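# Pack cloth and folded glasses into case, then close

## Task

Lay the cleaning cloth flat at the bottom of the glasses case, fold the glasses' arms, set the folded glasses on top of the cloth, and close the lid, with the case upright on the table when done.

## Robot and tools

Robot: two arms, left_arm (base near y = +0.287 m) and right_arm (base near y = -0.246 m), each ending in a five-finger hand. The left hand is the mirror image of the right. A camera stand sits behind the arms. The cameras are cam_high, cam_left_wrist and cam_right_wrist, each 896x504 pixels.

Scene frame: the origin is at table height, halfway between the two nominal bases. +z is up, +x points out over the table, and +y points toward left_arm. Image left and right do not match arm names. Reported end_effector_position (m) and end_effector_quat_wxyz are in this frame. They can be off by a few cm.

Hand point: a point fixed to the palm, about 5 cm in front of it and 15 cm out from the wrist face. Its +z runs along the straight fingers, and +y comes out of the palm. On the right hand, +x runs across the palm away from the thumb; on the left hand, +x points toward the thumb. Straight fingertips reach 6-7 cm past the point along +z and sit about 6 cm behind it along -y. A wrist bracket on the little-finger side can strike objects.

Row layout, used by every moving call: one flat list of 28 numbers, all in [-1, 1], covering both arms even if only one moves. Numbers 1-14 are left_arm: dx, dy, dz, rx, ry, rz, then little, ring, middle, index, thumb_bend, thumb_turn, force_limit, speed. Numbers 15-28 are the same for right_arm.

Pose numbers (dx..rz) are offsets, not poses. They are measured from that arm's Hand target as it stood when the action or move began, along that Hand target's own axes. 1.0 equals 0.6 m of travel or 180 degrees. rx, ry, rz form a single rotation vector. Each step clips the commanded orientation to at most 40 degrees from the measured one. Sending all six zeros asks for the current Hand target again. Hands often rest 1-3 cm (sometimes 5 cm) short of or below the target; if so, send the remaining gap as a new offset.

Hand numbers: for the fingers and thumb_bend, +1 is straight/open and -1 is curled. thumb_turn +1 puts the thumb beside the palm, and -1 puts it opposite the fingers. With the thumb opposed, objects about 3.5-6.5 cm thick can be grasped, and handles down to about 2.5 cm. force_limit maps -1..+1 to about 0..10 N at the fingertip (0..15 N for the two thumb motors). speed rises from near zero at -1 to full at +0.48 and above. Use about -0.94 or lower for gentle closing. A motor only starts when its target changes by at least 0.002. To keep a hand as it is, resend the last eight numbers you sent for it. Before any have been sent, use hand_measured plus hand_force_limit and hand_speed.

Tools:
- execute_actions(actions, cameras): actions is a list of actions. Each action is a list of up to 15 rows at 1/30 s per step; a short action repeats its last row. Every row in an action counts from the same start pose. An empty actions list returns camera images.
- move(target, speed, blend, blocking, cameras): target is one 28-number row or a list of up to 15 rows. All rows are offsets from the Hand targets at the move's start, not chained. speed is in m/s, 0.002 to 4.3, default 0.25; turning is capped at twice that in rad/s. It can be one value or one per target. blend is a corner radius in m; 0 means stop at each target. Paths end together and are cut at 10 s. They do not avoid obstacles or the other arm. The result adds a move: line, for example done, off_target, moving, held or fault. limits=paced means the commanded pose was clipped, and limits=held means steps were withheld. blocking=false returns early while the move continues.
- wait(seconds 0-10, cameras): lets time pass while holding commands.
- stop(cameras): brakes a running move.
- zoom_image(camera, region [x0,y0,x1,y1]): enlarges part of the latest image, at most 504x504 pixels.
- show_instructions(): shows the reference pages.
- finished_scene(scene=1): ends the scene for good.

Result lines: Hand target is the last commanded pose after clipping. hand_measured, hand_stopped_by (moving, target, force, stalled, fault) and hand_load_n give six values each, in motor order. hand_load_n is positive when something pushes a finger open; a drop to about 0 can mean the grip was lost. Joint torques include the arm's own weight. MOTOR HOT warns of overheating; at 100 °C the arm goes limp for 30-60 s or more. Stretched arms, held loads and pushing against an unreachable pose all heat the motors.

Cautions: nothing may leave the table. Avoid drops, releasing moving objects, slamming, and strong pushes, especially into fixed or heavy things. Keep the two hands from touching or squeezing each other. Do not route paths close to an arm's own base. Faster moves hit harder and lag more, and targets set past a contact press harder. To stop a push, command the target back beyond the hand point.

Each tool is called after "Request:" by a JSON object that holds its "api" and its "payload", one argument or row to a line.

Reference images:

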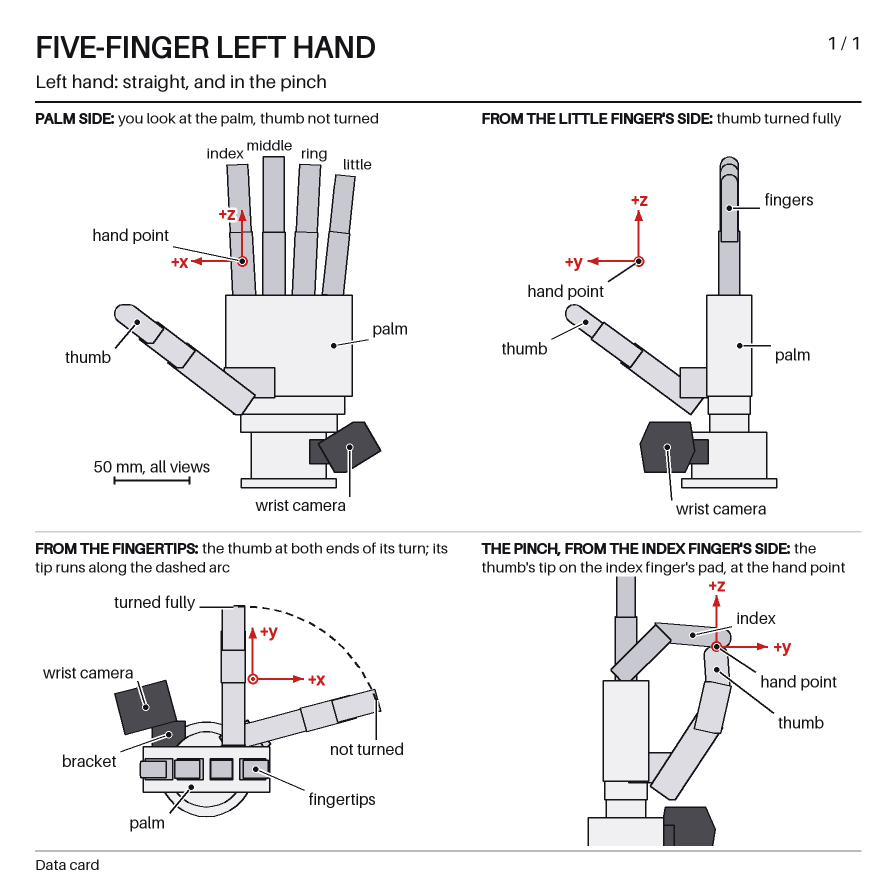

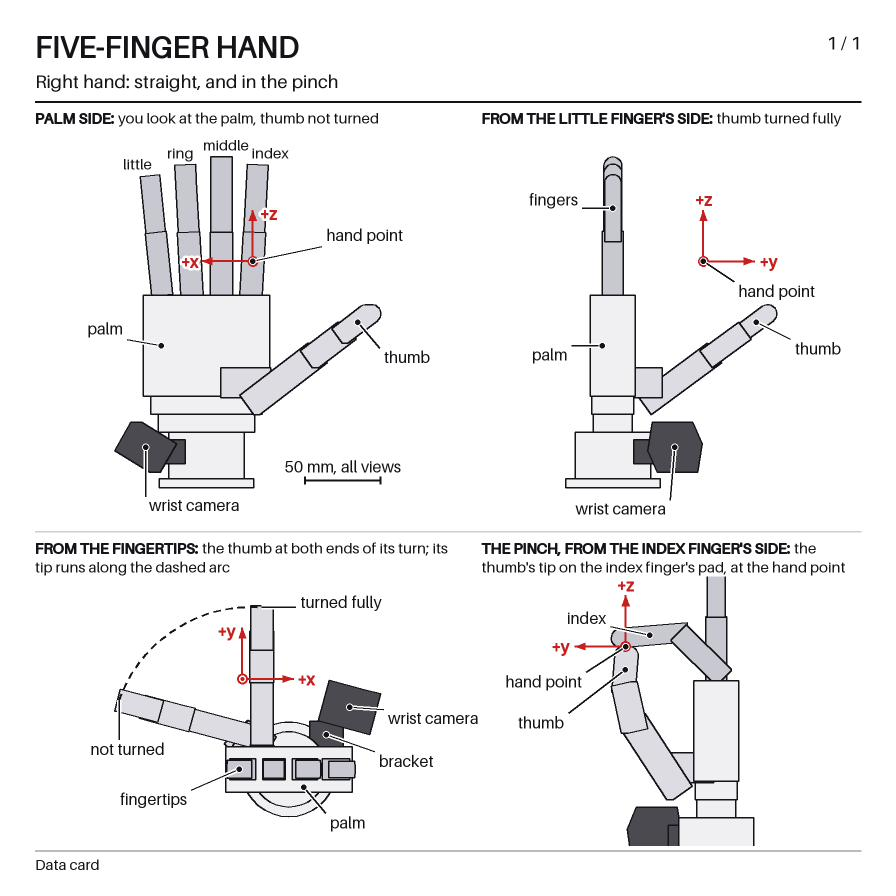

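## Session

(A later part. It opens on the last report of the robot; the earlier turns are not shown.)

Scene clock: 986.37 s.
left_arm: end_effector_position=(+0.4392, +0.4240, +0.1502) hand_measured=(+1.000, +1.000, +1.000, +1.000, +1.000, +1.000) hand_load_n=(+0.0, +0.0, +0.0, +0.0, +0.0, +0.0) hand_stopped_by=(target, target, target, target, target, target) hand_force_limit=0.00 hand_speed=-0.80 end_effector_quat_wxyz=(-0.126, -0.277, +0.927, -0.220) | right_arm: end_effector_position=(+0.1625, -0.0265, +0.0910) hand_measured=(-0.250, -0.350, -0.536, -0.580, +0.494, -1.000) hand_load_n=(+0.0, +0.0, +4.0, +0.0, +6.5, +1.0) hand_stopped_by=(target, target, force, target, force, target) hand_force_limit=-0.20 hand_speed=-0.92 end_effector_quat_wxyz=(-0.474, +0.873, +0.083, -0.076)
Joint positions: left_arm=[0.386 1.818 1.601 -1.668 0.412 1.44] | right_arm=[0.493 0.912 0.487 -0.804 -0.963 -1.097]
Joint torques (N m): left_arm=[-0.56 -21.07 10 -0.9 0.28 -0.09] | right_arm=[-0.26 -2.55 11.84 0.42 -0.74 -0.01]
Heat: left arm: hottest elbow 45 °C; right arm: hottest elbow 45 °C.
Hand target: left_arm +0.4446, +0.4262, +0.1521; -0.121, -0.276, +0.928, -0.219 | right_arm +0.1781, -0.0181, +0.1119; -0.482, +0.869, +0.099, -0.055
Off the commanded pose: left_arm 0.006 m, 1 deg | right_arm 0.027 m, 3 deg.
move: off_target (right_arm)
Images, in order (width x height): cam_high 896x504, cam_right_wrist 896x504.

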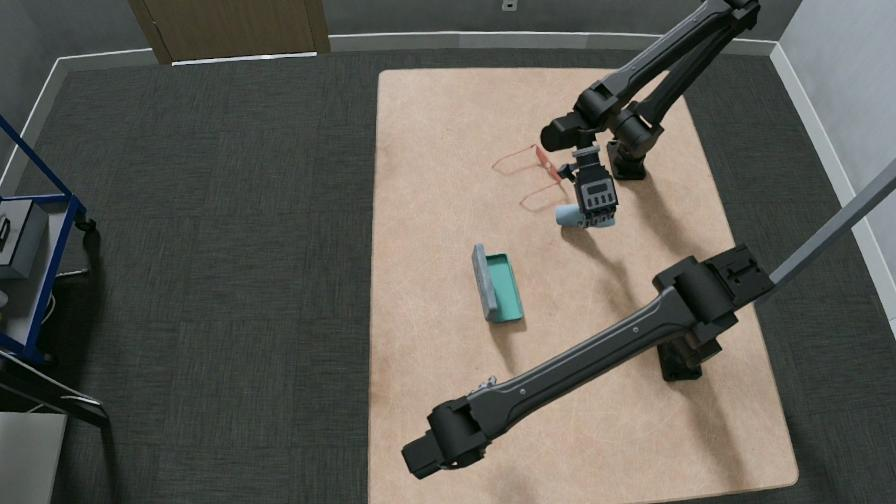

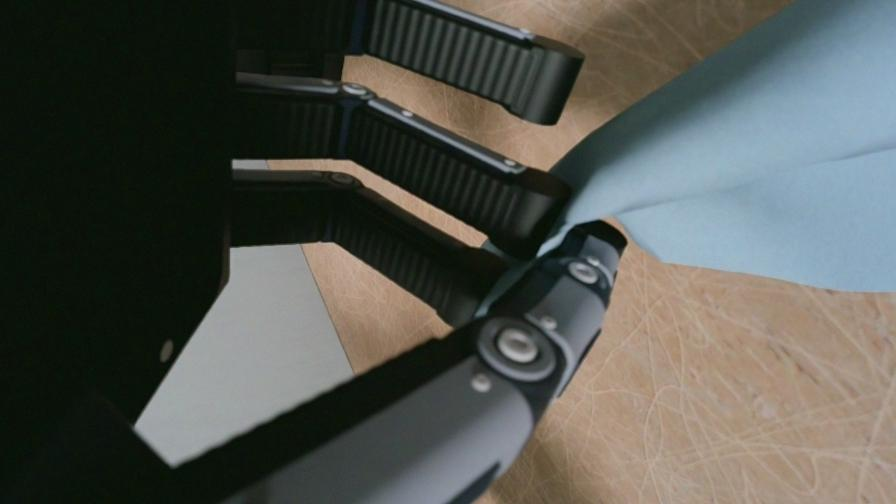

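Request:
{"api": "move", "payload": {
  "target": [
    [0,0,0,0,0,0, 1,1,1,1,1,1, 0,-0.8, 0,-0.0989,-0.0618,0,0,0, -0.25,-0.35,-0.58,-0.58,0.40,-1, -0.2,-0.92],
    [0,0,0,0,0,0, 1,1,1,1,1,1, 0,-0.8, 0.3397,-0.19,0.027,0.0678,0.4807,0.214, -0.25,-0.35,-0.58,-0.58,0.40,-1, -0.2,-0.92]
  ],
  "speed": 0.2,
  "blend": [0.03,0],
  "cameras": ["cam_high","cam_right_wrist"]
}}

Scene clock: 1074.27 s.
left_arm: end_effector_position=(+0.4392, +0.4240, +0.1502) hand_measured=(+1.000, +1.000, +1.000, +1.000, +1.000, +1.000) hand_load_n=(+0.0, +0.0, +0.0, +0.5, +0.0, +0.0) hand_stopped_by=(target, target, target, target, target, target) hand_force_limit=0.00 hand_speed=-0.80 end_effector_quat_wxyz=(-0.126, -0.277, +0.927, -0.220) | right_arm: end_effector_position=(+0.3515, +0.0787, +0.1751) hand_measured=(-0.250, -0.350, -0.536, -0.580, +0.494, -1.000) hand_load_n=(+0.0, +0.0, +4.0, +0.0, +6.5, +1.5) hand_stopped_by=(target, target, force, target, force, target) hand_force_limit=-0.20 hand_speed=-0.92 end_effector_quat_wxyz=(-0.434, +0.621, -0.516, +0.400)
Joint positions: left_arm=[0.386 1.818 1.601 -1.668 0.412 1.44] | right_arm=[1.075 1.093 0.631 -0.029 0.87 0.338]
Joint torques (N m): left_arm=[-0.91 -21.13 9.99 -0.98 0.29 -0.1] | right_arm=[-0.09 -4.07 12.71 2.09 0.39 0.16]
Heat: left arm: hottest elbow 46 °C; right arm: hottest elbow 51 °C.
Hand target: left_arm +0.4446, +0.4262, +0.1521; -0.121, -0.276, +0.928, -0.219 | right_arm +0.3600, +0.1000, +0.2002; -0.456, +0.605, -0.521, +0.393
Off the commanded pose: left_arm 0.006 m, 1 deg | right_arm 0.034 m, 3 deg.
move: off_target (right_arm)
Images, in order (width x height): cam_high 896x504, cam_right_wrist 896x504.

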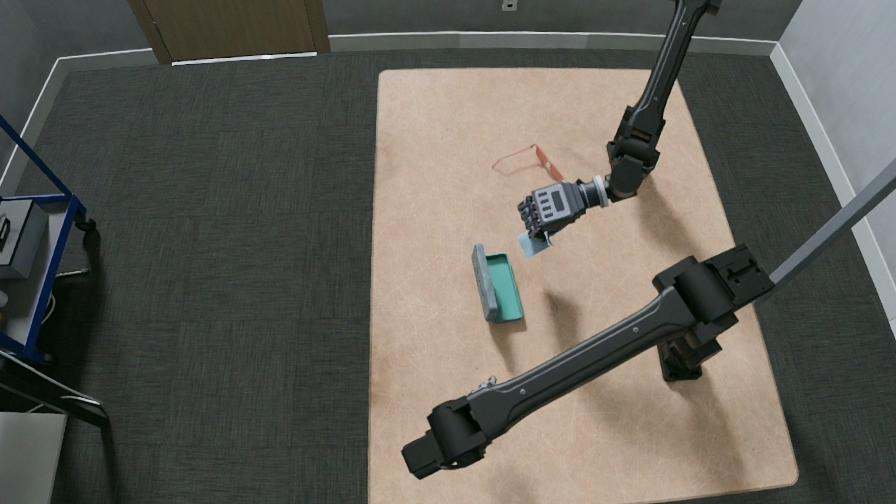

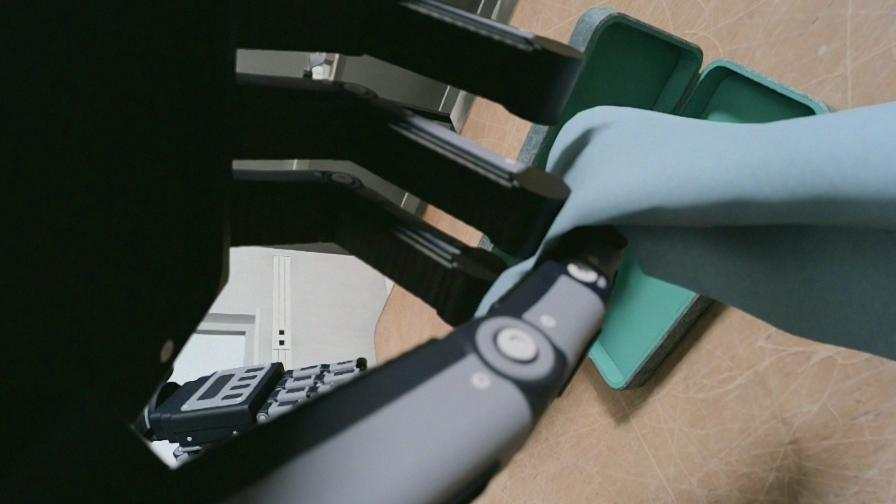

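Request:
{"api": "zoom_image", "payload": {
  "camera": "cam_high",
  "region": [450, 150, 610, 340]
}}

Request:
{"api": "zoom_image", "payload": {
  "camera": "cam_right_wrist",
  "region": [400, 0, 896, 400]
}}

Scaled by 2.653 from the camera's 896x504 image, which has a finer 1280x720 frame.

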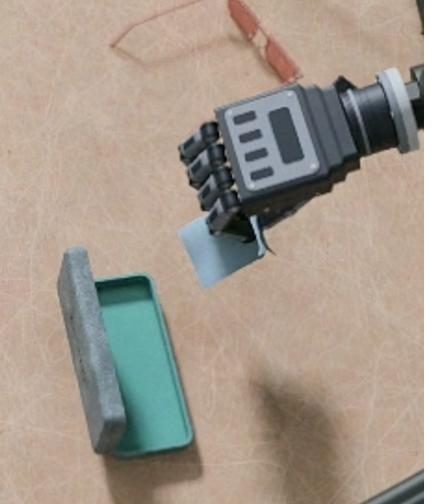

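Scaled by 1.016 from the camera's 896x504 image, which has a finer 1280x720 frame.

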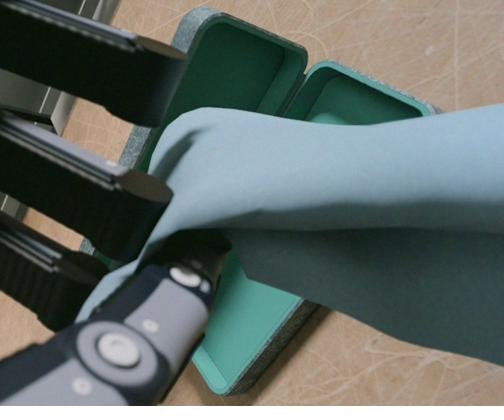

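Request:
{"api": "move", "payload": {
  "target": [
    [0,0,0,0,0,0, 1,1,1,1,1,1, 0,-0.8, -0.0982,0.0308,0.0917,0.022,0,0, -0.25,-0.35,-0.58,-0.58,0.40,-1, -0.2,-0.92]
  ],
  "speed": 0.1,
  "cameras": ["cam_high","cam_right_wrist","cam_left_wrist"]
}}

Request:
{"api": "zoom_image", "payload": {
  "camera": "cam_high",
  "region": [450, 150, 610, 340]
}}

Scene clock: 1115.33 s.
left_arm: end_effector_position=(+0.4392, +0.4240, +0.1502) hand_measured=(+1.000, +1.000, +1.000, +1.000, +1.000, +1.000) hand_load_n=(+0.0, +0.0, +0.0, +0.0, +0.0, -0.5) hand_stopped_by=(target, target, target, target, target, target) hand_force_limit=0.00 hand_speed=-0.80 end_effector_quat_wxyz=(-0.126, -0.277, +0.927, -0.220) | right_arm: end_effector_position=(+0.3897, +0.1445, +0.1472) hand_measured=(-0.250, -0.350, -0.536, -0.580, +0.494, -1.000) hand_load_n=(+0.0, +0.0, +4.0, +0.0, +6.5, +1.5) hand_stopped_by=(target, target, force, target, force, target) hand_force_limit=-0.20 hand_speed=-0.92 end_effector_quat_wxyz=(-0.458, +0.600, -0.509, +0.413)
Joint positions: left_arm=[0.386 1.818 1.601 -1.668 0.412 1.44] | right_arm=[1.084 1.375 0.717 0.264 0.901 0.286]
Joint torques (N m): left_arm=[-0.62 -21.13 9.96 -0.96 0.29 -0.09] | right_arm=[-0.15 -7.12 11.41 2.56 0.3 -0.05]
Heat: left arm: hottest elbow 46 °C; right arm: hottest elbow 54 °C.
Hand target: left_arm +0.4446, +0.4262, +0.1521; -0.121, -0.276, +0.928, -0.219 | right_arm +0.3985, +0.1653, +0.1673; -0.477, +0.589, -0.507, +0.410
Off the commanded pose: left_arm 0.006 m, 1 deg | right_arm 0.030 m, 3 deg.
move: off_target (right_arm)

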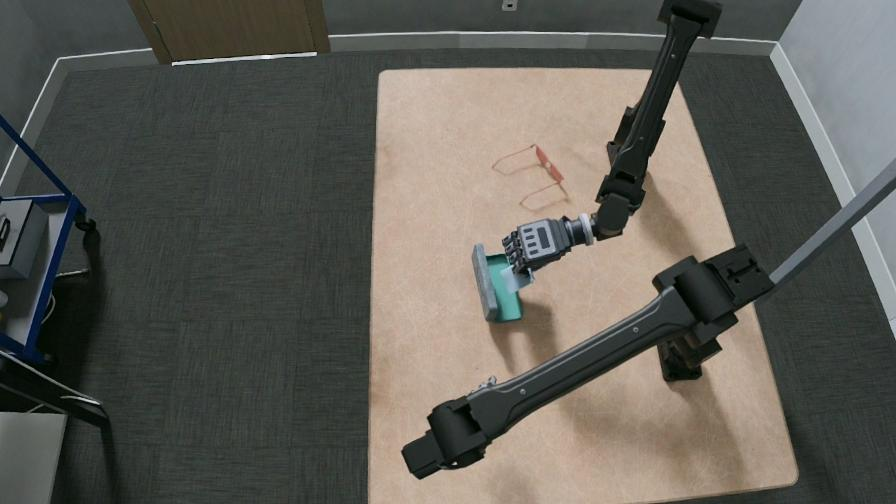

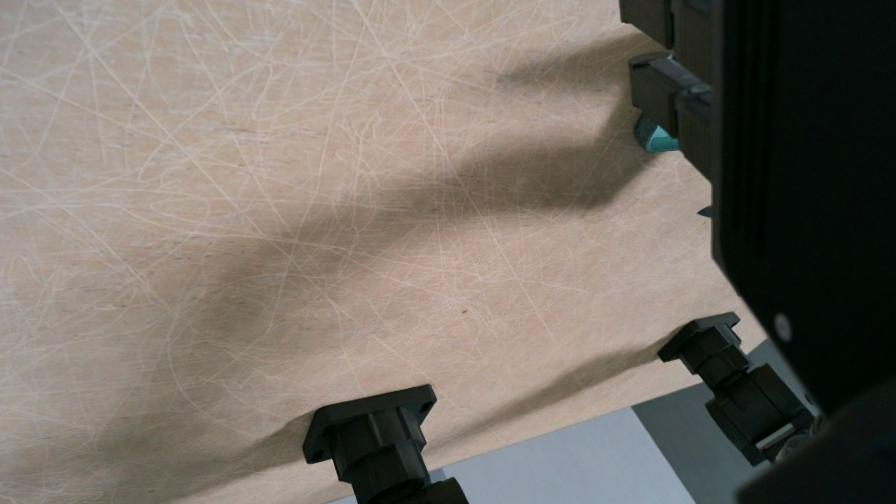

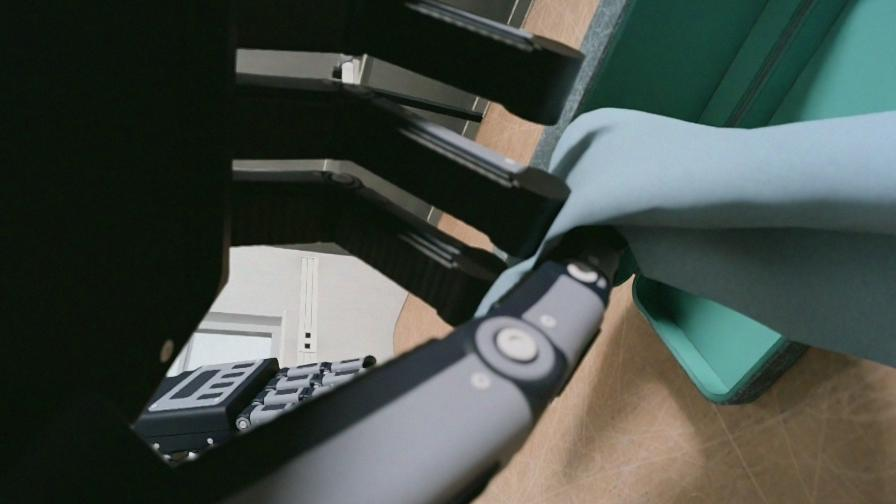

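Scaled by 2.653 from the camera's 896x504 image, which has a finer 1280x720 frame.

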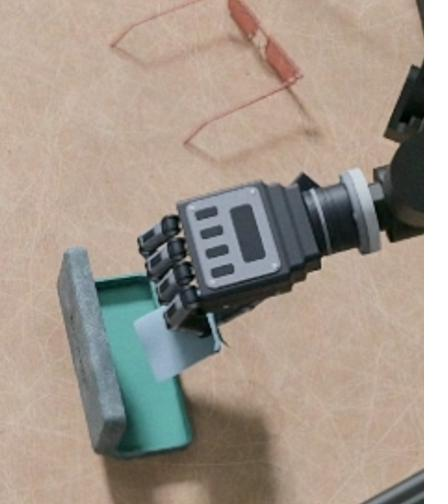

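Request:
{"api": "zoom_image", "payload": {
  "camera": "cam_high",
  "region": [465, 205, 565, 335]
}}

Scaled by 3.877 from the camera's 896x504 image, which has a finer 1280x720 frame.

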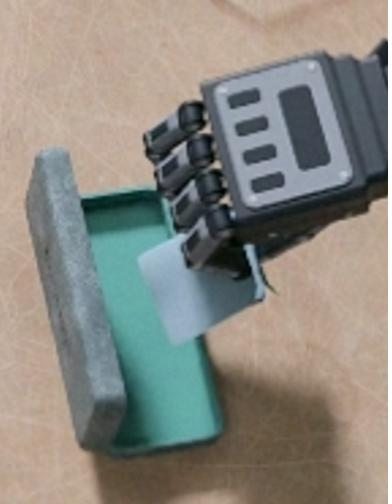

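Request:
{"api": "move", "payload": {
  "target": [
    [0,0,0,0,0,0, 1,1,1,1,1,1, 0,-0.8, 0.0357,0.0742,0.0517,0,0,0, -0.25,-0.35,-0.58,-0.58,0.40,-1, -0.2,-0.92]
  ],
  "speed": 0.1,
  "cameras": ["cam_high","cam_right_wrist"]
}}

Request:
{"api": "zoom_image", "payload": {
  "camera": "cam_high",
  "region": [465, 205, 565, 335]
}}

Scene clock: 1190.67 s.
left_arm: end_effector_position=(+0.4392, +0.4240, +0.1502) hand_measured=(+1.000, +1.000, +1.000, +1.000, +1.000, +1.000) hand_load_n=(+0.0, +0.0, +0.0, +0.0, +0.0, -0.5) hand_stopped_by=(target, target, target, target, target, target) hand_force_limit=0.00 hand_speed=-0.80 end_effector_quat_wxyz=(-0.126, -0.277, +0.927, -0.220) | right_arm: end_effector_position=(+0.4205, +0.1513, +0.1273) hand_measured=(-0.250, -0.350, -0.536, -0.580, +0.494, -1.000) hand_load_n=(+0.0, +0.0, +4.0, +0.5, +6.5, +1.5) hand_stopped_by=(target, target, force, target, force, target) hand_force_limit=-0.20 hand_speed=-0.92 end_effector_quat_wxyz=(-0.483, +0.584, -0.510, +0.406)
Joint positions: left_arm=[0.386 1.818 1.601 -1.668 0.412 1.44] | right_arm=[1.022 1.48 0.708 0.465 0.833 0.248]
Joint torques (N m): left_arm=[-0.73 -21.13 9.94 -0.92 0.3 -0.09] | right_arm=[-1.03 -7.88 6.31 2.62 0.04 -0.06]
Heat: left arm: hottest elbow 46 °C; right arm: hottest elbow 54 °C.
Hand target: left_arm +0.4446, +0.4262, +0.1521; -0.121, -0.276, +0.928, -0.219 | right_arm +0.4225, +0.1474, +0.1173; -0.477, +0.589, -0.507, +0.410
Off the commanded pose: left_arm 0.006 m, 1 deg | right_arm 0.011 m, 1 deg.
move: off_target (right_arm)
Images, in order (width x height): cam_high 896x504, cam_right_wrist 896x504.

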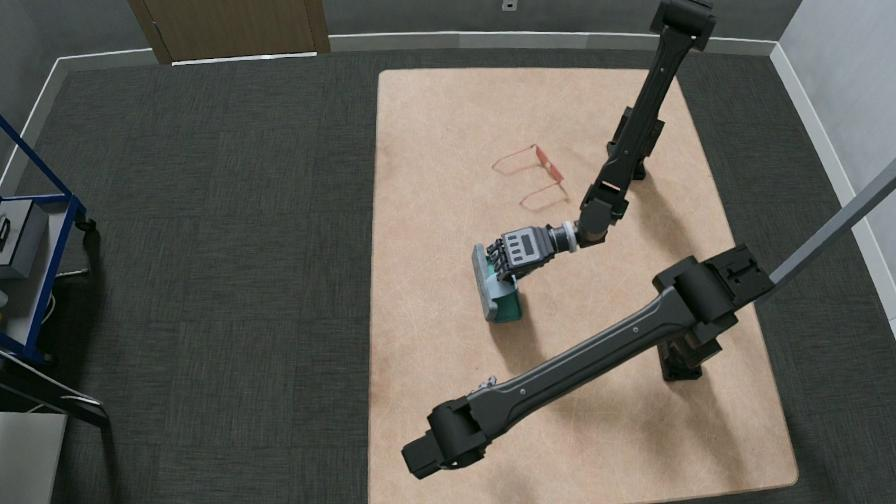

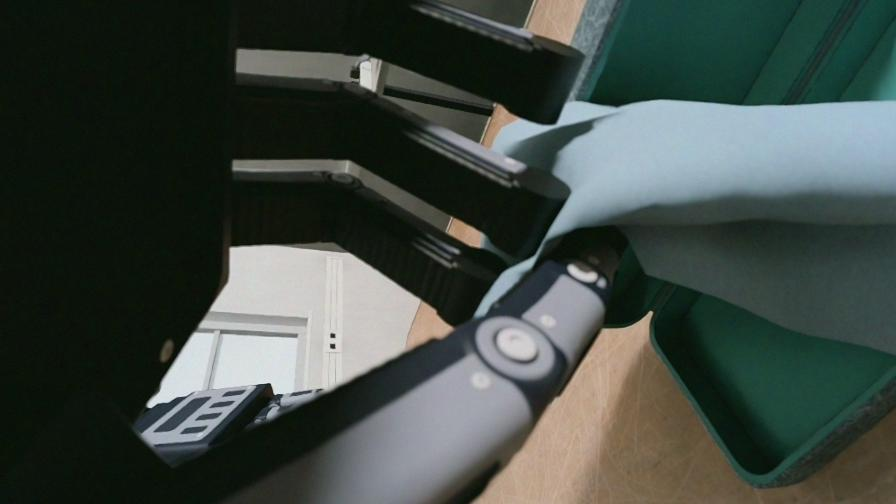

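Scaled by 3.877 from the camera's 896x504 image, which has a finer 1280x720 frame.

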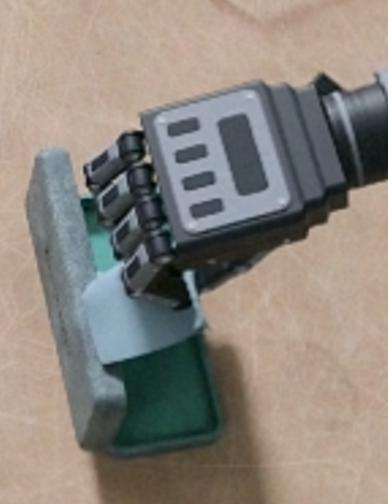

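Request:
{"api": "zoom_image", "payload": {
  "camera": "cam_right_wrist",
  "region": [440, 60, 896, 440]
}}

Scaled by 1.105 from the camera's 896x504 image, which has a finer 1280x720 frame.

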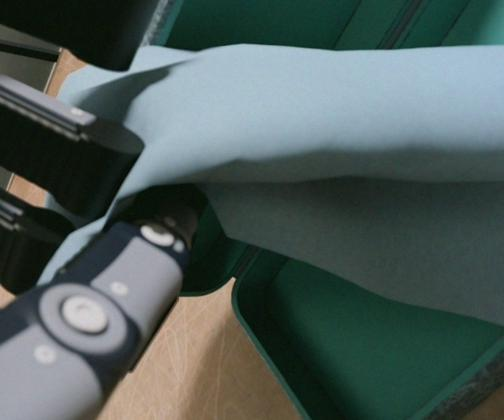

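Request:
{"api": "move", "payload": {
  "target": [
    [0,0,0,0,0,0, 1,1,1,1,1,1, 0,-0.8, 0.0472,0.0047,-0.0218,0,0,0, -0.25,-0.35,-0.58,-0.58,0.40,-1, -0.2,-0.92]
  ],
  "speed": 0.08,
  "cameras": ["cam_high","cam_right_wrist"]
}}

Request:
{"api": "zoom_image", "payload": {
  "camera": "cam_high",
  "region": [465, 205, 565, 335]
}}

Scene clock: 1244.43 s.
left_arm: end_effector_position=(+0.4392, +0.4240, +0.1502) hand_measured=(+1.000, +1.000, +1.000, +1.000, +1.000, +1.000) hand_load_n=(+0.0, +0.0, +0.0, +0.0, +0.0, +0.0) hand_stopped_by=(target, target, target, target, target, target) hand_force_limit=0.00 hand_speed=-0.80 end_effector_quat_wxyz=(-0.126, -0.277, +0.927, -0.220) | right_arm: end_effector_position=(+0.4122, +0.1223, +0.1153) hand_measured=(-0.250, -0.350, -0.536, -0.580, +0.494, -1.000) hand_load_n=(+0.0, +0.0, +4.0, +0.5, +6.5, +1.0) hand_stopped_by=(target, target, force, target, force, target) hand_force_limit=-0.20 hand_speed=-0.92 end_effector_quat_wxyz=(-0.475, +0.591, -0.509, +0.408)
Joint positions: left_arm=[0.386 1.818 1.601 -1.668 0.412 1.44] | right_arm=[0.999 1.435 0.63 0.484 0.812 0.237]
Joint torques (N m): left_arm=[-0.62 -20.84 9.98 -0.95 0.26 -0.08] | right_arm=[-1.03 -8.88 5.94 2.62 0.05 -0.05]
Heat: left arm: hottest elbow 46 °C; right arm: hottest elbow 48 °C.
Hand target: left_arm +0.4446, +0.4262, +0.1521; -0.121, -0.276, +0.928, -0.219 | right_arm +0.4135, +0.1173, +0.1174; -0.477, +0.589, -0.507, +0.411
Off the commanded pose: left_arm 0.006 m, 1 deg | right_arm 0.005 m, 1 deg.
move: done
Images, in order (width x height): cam_high 896x504, cam_right_wrist 896x504.

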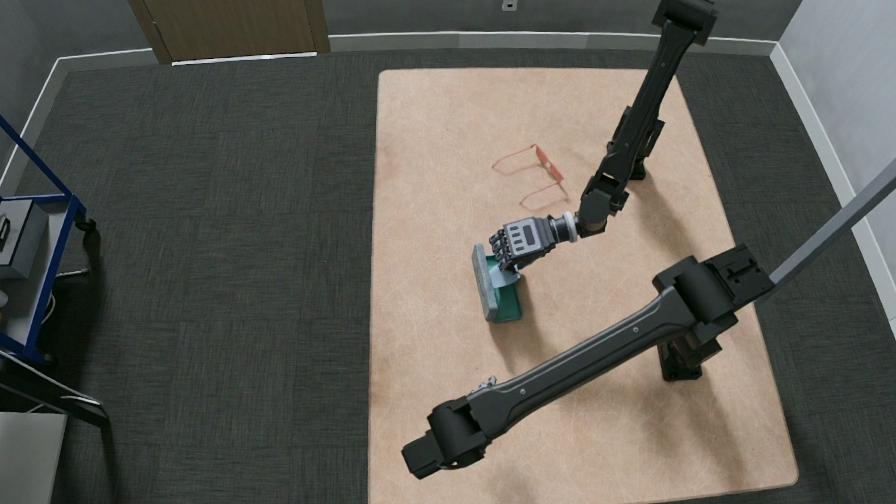

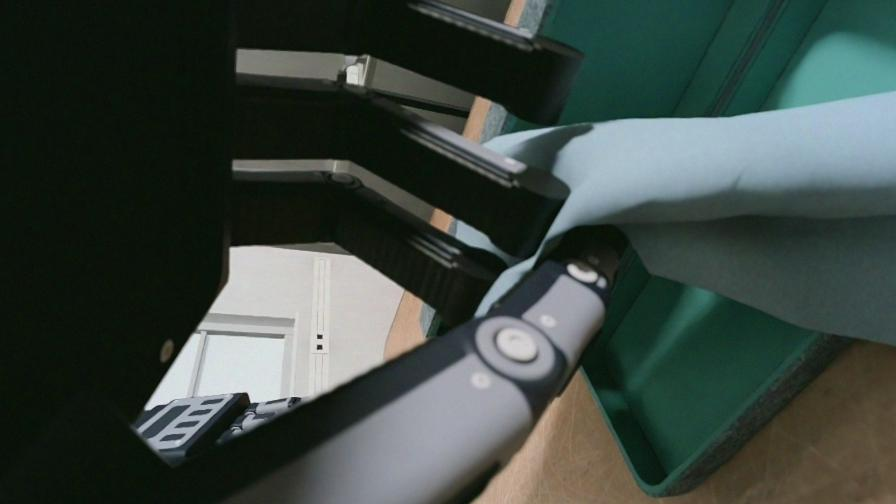

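Scaled by 3.877 from the camera's 896x504 image, which has a finer 1280x720 frame.

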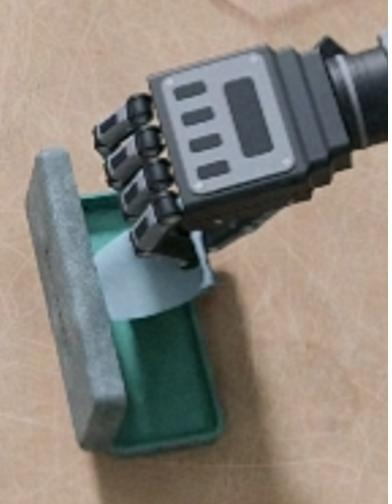

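Request:
{"api": "move", "payload": {
  "target": [
    [0,0,0,0,0,0, 1,1,1,1,1,1, 0,-0.8, 0,0.0733,0.0156,0,0,0, -0.25,-0.35,-0.58,-0.58,0.40,-1, -0.2,-0.92]
  ],
  "speed": 0.06,
  "cameras": ["cam_high","cam_right_wrist"]
}}

Request:
{"api": "zoom_image", "payload": {
  "camera": "cam_high",
  "region": [465, 205, 565, 335]
}}

Scene clock: 1256.27 s.
left_arm: end_effector_position=(+0.4392, +0.4240, +0.1502) hand_measured=(+1.000, +1.000, +1.000, +1.000, +1.000, +1.000) hand_load_n=(+0.0, +0.0, +0.0, +0.0, +0.0, +0.0) hand_stopped_by=(target, target, target, target, target, target) hand_force_limit=0.00 hand_speed=-0.80 end_effector_quat_wxyz=(-0.126, -0.277, +0.927, -0.220) | right_arm: end_effector_position=(+0.4122, +0.1224, +0.0812) hand_measured=(-0.250, -0.350, -0.536, -0.580, +0.494, -1.000) hand_load_n=(+0.0, +0.0, +3.5, +0.0, +6.5, +1.5) hand_stopped_by=(target, target, force, target, force, target) hand_force_limit=-0.20 hand_speed=-0.92 end_effector_quat_wxyz=(-0.483, +0.585, -0.509, +0.406)
Joint positions: left_arm=[0.386 1.818 1.601 -1.668 0.412 1.44] | right_arm=[0.999 1.538 0.59 0.649 0.811 0.237]
Joint torques (N m): left_arm=[-0.62 -21.13 9.99 -0.84 0.29 -0.11] | right_arm=[-1.08 -7.47 5.18 2.66 0.04 -0.05]
Heat: left arm: hottest elbow 46 °C; right arm: hottest elbow 47 °C.
Hand target: left_arm +0.4446, +0.4262, +0.1521; -0.121, -0.276, +0.928, -0.219 | right_arm +0.4135, +0.1174, +0.0725; -0.477, +0.589, -0.507, +0.410
Off the commanded pose: left_arm 0.006 m, 1 deg | right_arm 0.010 m, 1 deg.
move: done
Images, in order (width x height): cam_high 896x504, cam_right_wrist 896x504.

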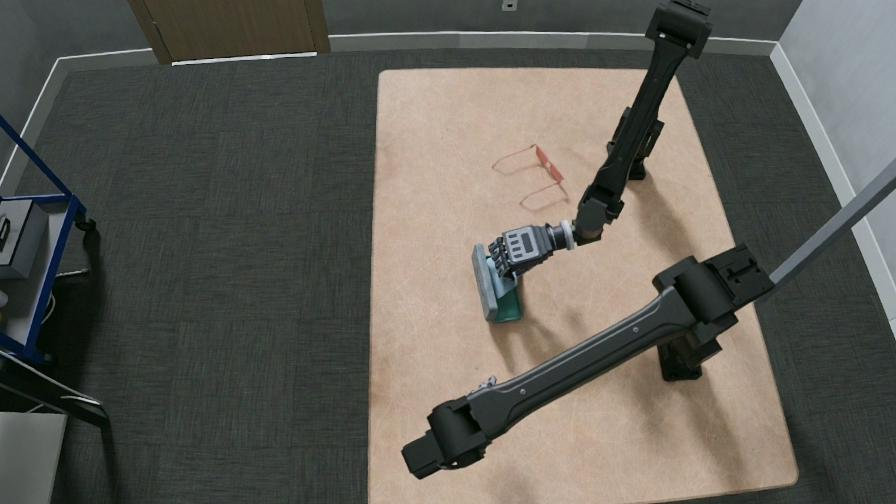

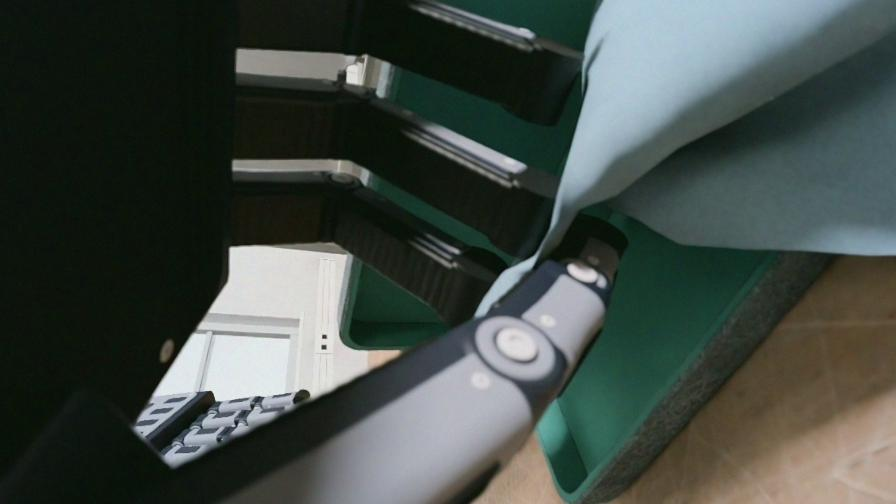

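Scaled by 3.877 from the camera's 896x504 image, which has a finer 1280x720 frame.

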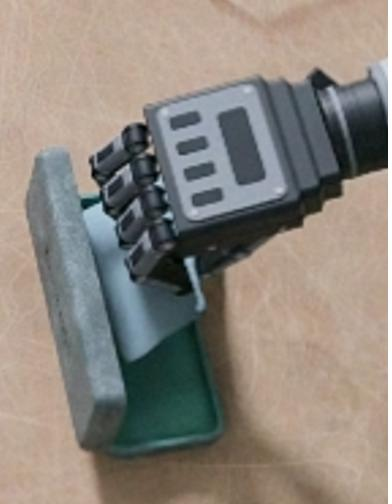

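Request:
{"api": "zoom_image", "payload": {
  "camera": "cam_right_wrist",
  "region": [440, 0, 896, 504]
}}

Scaled by 1.000.

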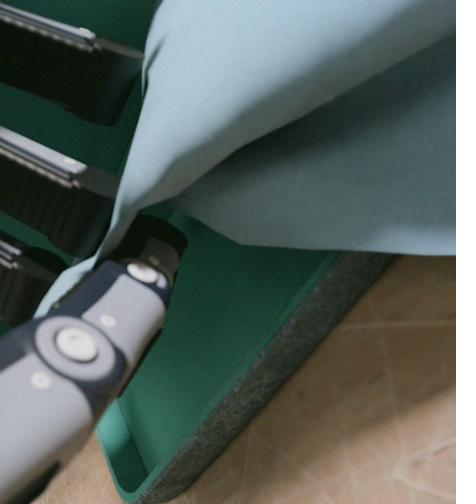

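Request:
{"api": "move", "payload": {
  "target": [
    [0,0,0,0,0,0, 1,1,1,1,1,1, 0,-0.8, 0,0.0489,0.0104,0,0,0, -0.25,-0.35,-0.58,-0.58,0.40,-1, -0.2,-0.92]
  ],
  "speed": 0.06,
  "cameras": ["cam_high","cam_right_wrist"]
}}

Request:
{"api": "zoom_image", "payload": {
  "camera": "cam_high",
  "region": [465, 205, 565, 335]
}}

Scene clock: 1288.50 s.
left_arm: end_effector_position=(+0.4392, +0.4240, +0.1502) hand_measured=(+1.000, +1.000, +1.000, +1.000, +1.000, +1.000) hand_load_n=(+0.0, +0.0, +0.0, +0.0, +0.0, +0.0) hand_stopped_by=(target, target, target, target, target, target) hand_force_limit=0.00 hand_speed=-0.80 end_effector_quat_wxyz=(-0.126, -0.277, +0.927, -0.220) | right_arm: end_effector_position=(+0.4126, +0.1230, +0.0513) hand_measured=(-0.250, -0.350, -0.536, -0.580, +0.494, -1.000) hand_load_n=(+0.0, +0.0, +3.5, +0.0, +6.5, +1.0) hand_stopped_by=(target, target, force, target, force, target) hand_force_limit=-0.20 hand_speed=-0.92 end_effector_quat_wxyz=(-0.483, +0.585, -0.509, +0.406)
Joint positions: left_arm=[0.386 1.818 1.601 -1.668 0.412 1.44] | right_arm=[0.999 1.635 0.575 0.762 0.811 0.237]
Joint torques (N m): left_arm=[-0.5 -21.19 9.92 -0.92 0.27 -0.09] | right_arm=[-1.03 -7.88 4.4 2.65 0.03 -0.05]
Heat: left arm: hottest elbow 46 °C; right arm: hottest elbow 45 °C.
Hand target: left_arm +0.4446, +0.4262, +0.1521; -0.121, -0.276, +0.928, -0.219 | right_arm +0.4135, +0.1174, +0.0423; -0.477, +0.589, -0.507, +0.410
Off the commanded pose: left_arm 0.006 m, 1 deg | right_arm 0.010 m, 1 deg.
move: done
Images, in order (width x height): cam_high 896x504, cam_right_wrist 896x504.

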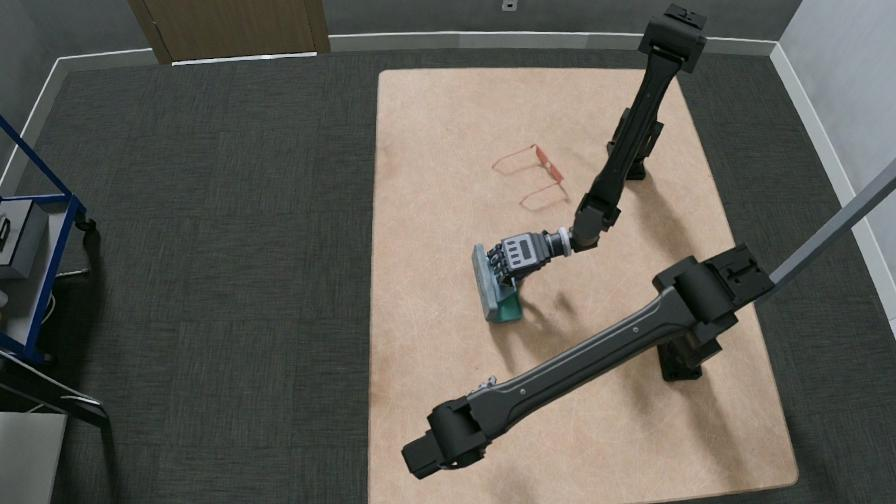

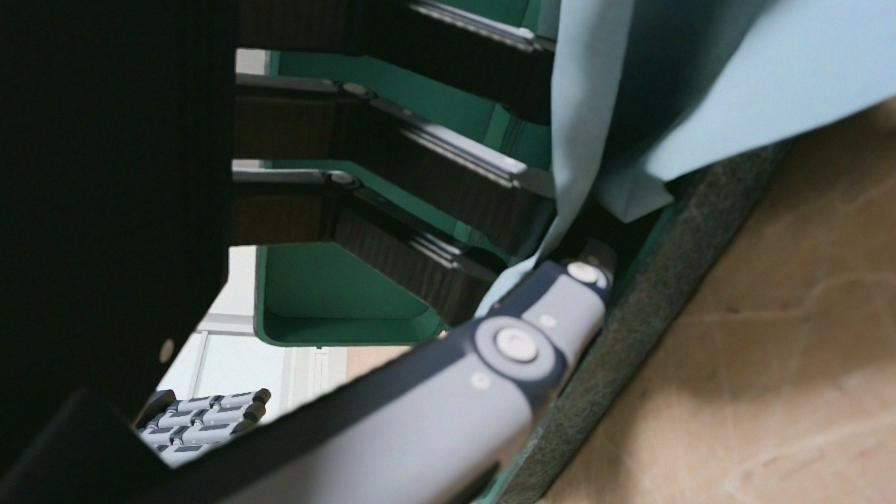

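Scaled by 3.877 from the camera's 896x504 image, which has a finer 1280x720 frame.

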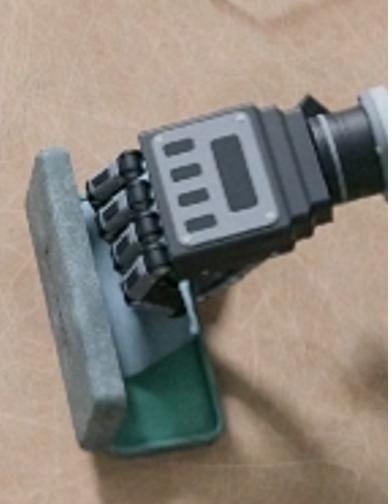

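Request:
{"api": "move", "payload": {
  "target": [
    [0,0,0,0,0,0, 1,1,1,1,1,1, 0,-0.8, 0,0.015,0.0257,0,0,0, -0.25,-0.35,-0.58,-0.58,0.40,-1, -0.2,-0.92]
  ],
  "speed": 0.06,
  "cameras": ["cam_high","cam_right_wrist"]
}}

Request:
{"api": "zoom_image", "payload": {
  "camera": "cam_high",
  "region": [465, 205, 565, 335]
}}

Scene clock: 1332.60 s.
left_arm: end_effector_position=(+0.4392, +0.4240, +0.1502) hand_measured=(+1.000, +1.000, +1.000, +1.000, +1.000, +1.000) hand_load_n=(+0.0, +0.0, +0.0, +0.0, +0.0, +0.0) hand_stopped_by=(target, target, target, target, target, target) hand_force_limit=0.00 hand_speed=-0.80 end_effector_quat_wxyz=(-0.126, -0.277, +0.927, -0.220) | right_arm: end_effector_position=(+0.4219, +0.1198, +0.0436) hand_measured=(-0.250, -0.350, -0.536, -0.580, +0.494, -1.000) hand_load_n=(+0.0, +0.0, +3.5, +0.0, +6.0, +0.5) hand_stopped_by=(target, target, force, target, force, target) hand_force_limit=-0.20 hand_speed=-0.92 end_effector_quat_wxyz=(-0.487, +0.580, -0.510, +0.406)
Joint positions: left_arm=[0.386 1.818 1.601 -1.668 0.412 1.44] | right_arm=[0.975 1.673 0.575 0.818 0.79 0.228]
Joint torques (N m): left_arm=[-0.5 -21.19 9.95 -0.96 0.29 -0.1] | right_arm=[-1.08 -6.77 5.65 2.19 -0.1 -0.05]
Heat: left arm: hottest elbow 46 °C; right arm: hottest elbow 44 °C.
Hand target: left_arm +0.4446, +0.4262, +0.1521; -0.121, -0.276, +0.928, -0.219 | right_arm +0.4267, +0.1192, +0.0304; -0.477, +0.589, -0.507, +0.411
Off the commanded pose: left_arm 0.006 m, 1 deg | right_arm 0.014 m, 2 deg.
move: off_target (right_arm)
Images, in order (width x height): cam_high 896x504, cam_right_wrist 896x504.

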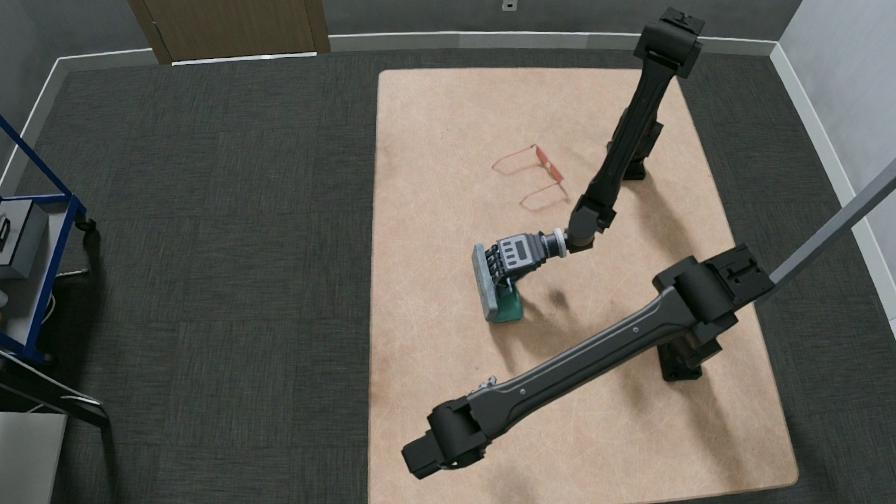

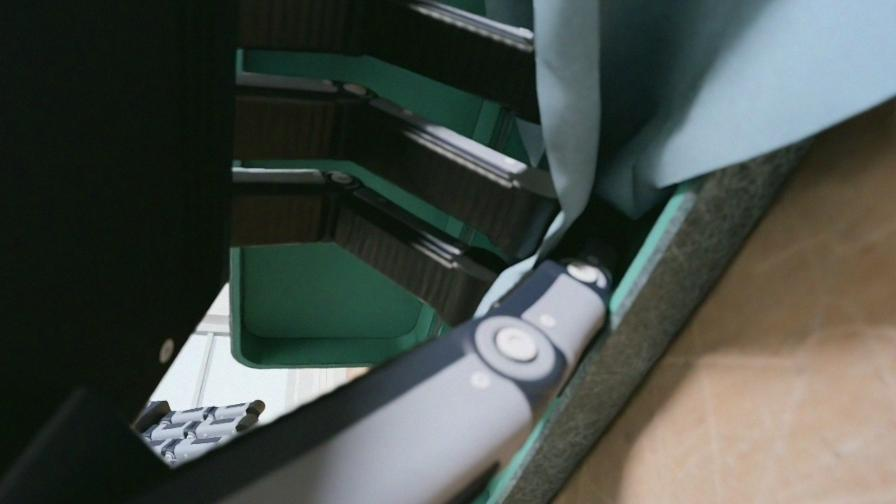

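Scaled by 3.877 from the camera's 896x504 image, which has a finer 1280x720 frame.

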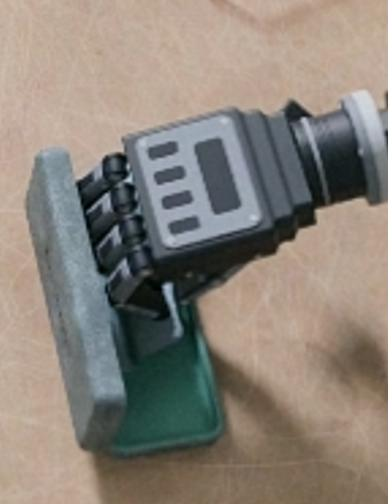

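Request:
{"api": "move", "payload": {
  "target": [
    [0,0,0,0,0,0, 1,1,1,1,1,1, 0,-0.8, 0,0,0,0,0,0, -0.25,-0.35,-0.35,-0.35,0.70,-1, -0.2,-0.85]
  ],
  "speed": 0.06,
  "cameras": ["cam_high","cam_right_wrist"]
}}

Request:
{"api": "zoom_image", "payload": {
  "camera": "cam_high",
  "region": [465, 205, 565, 335]
}}

Scene clock: 1341.10 s.
left_arm: end_effector_position=(+0.4392, +0.4240, +0.1502) hand_measured=(+1.000, +1.000, +1.000, +1.000, +1.000, +1.000) hand_load_n=(+0.0, +0.0, +0.0, +0.0, +0.0, +0.0) hand_stopped_by=(target, target, target, target, target, target) hand_force_limit=0.00 hand_speed=-0.80 end_effector_quat_wxyz=(-0.126, -0.277, +0.927, -0.220) | right_arm: end_effector_position=(+0.4280, +0.1210, +0.0498) hand_measured=(-0.250, -0.350, -0.350, -0.350, +0.696, -1.000) hand_load_n=(-0.5, +0.0, +0.0, +0.0, -7.0, -2.0) hand_stopped_by=(target, target, target, target, target, target) hand_force_limit=-0.20 hand_speed=-0.85 end_effector_quat_wxyz=(-0.494, +0.571, -0.513, +0.407)
Joint positions: left_arm=[0.386 1.818 1.601 -1.668 0.412 1.44] | right_arm=[0.966 1.673 0.583 0.833 0.789 0.228]
Joint torques (N m): left_arm=[-0.56 -21.13 9.95 -0.98 0.27 -0.11] | right_arm=[-0.56 -7.12 5.09 1.54 -0.11 -0.05]
Heat: left arm: hottest elbow 46 °C; right arm: hottest elbow 44 °C.
Hand target: left_arm +0.4446, +0.4262, +0.1521; -0.121, -0.276, +0.928, -0.219 | right_arm +0.4265, +0.1192, +0.0302; -0.477, +0.589, -0.507, +0.410
Off the commanded pose: left_arm 0.006 m, 1 deg | right_arm 0.019 m, 3 deg.
move: off_target (right_arm)
Images, in order (width x height): cam_high 896x504, cam_right_wrist 896x504.

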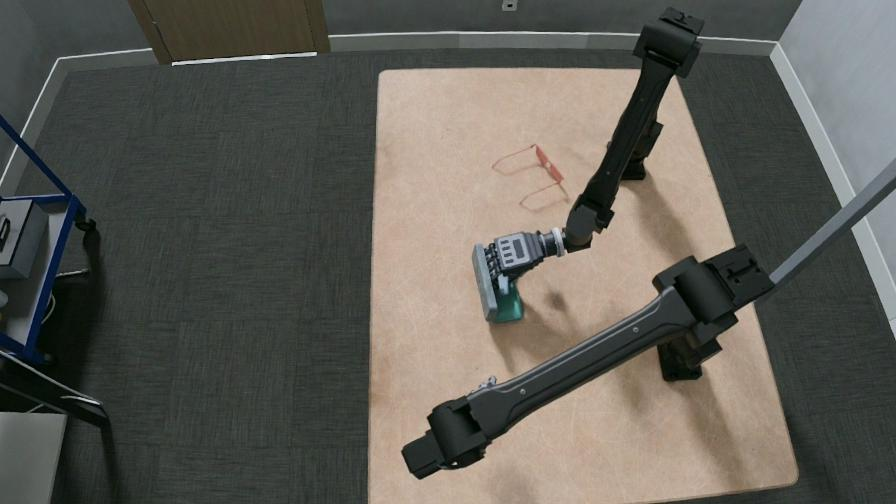

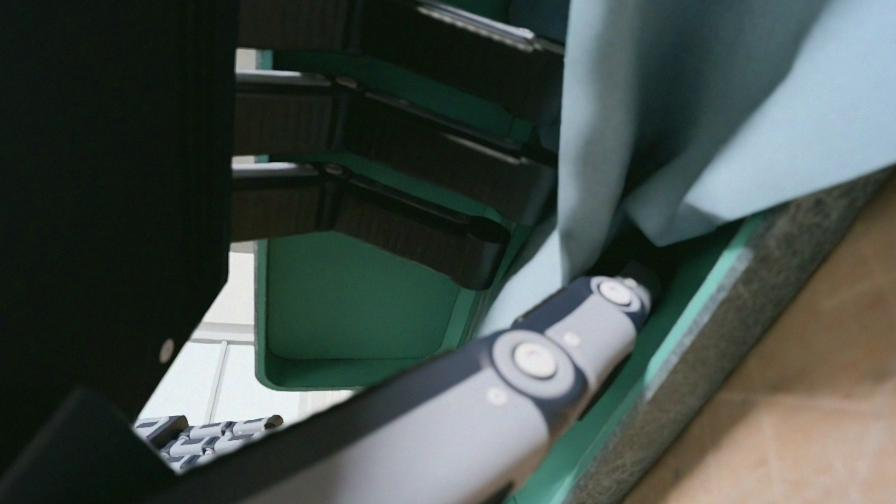

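Scaled by 3.877 from the camera's 896x504 image, which has a finer 1280x720 frame.

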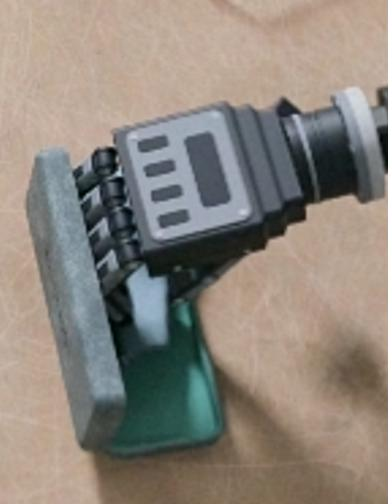

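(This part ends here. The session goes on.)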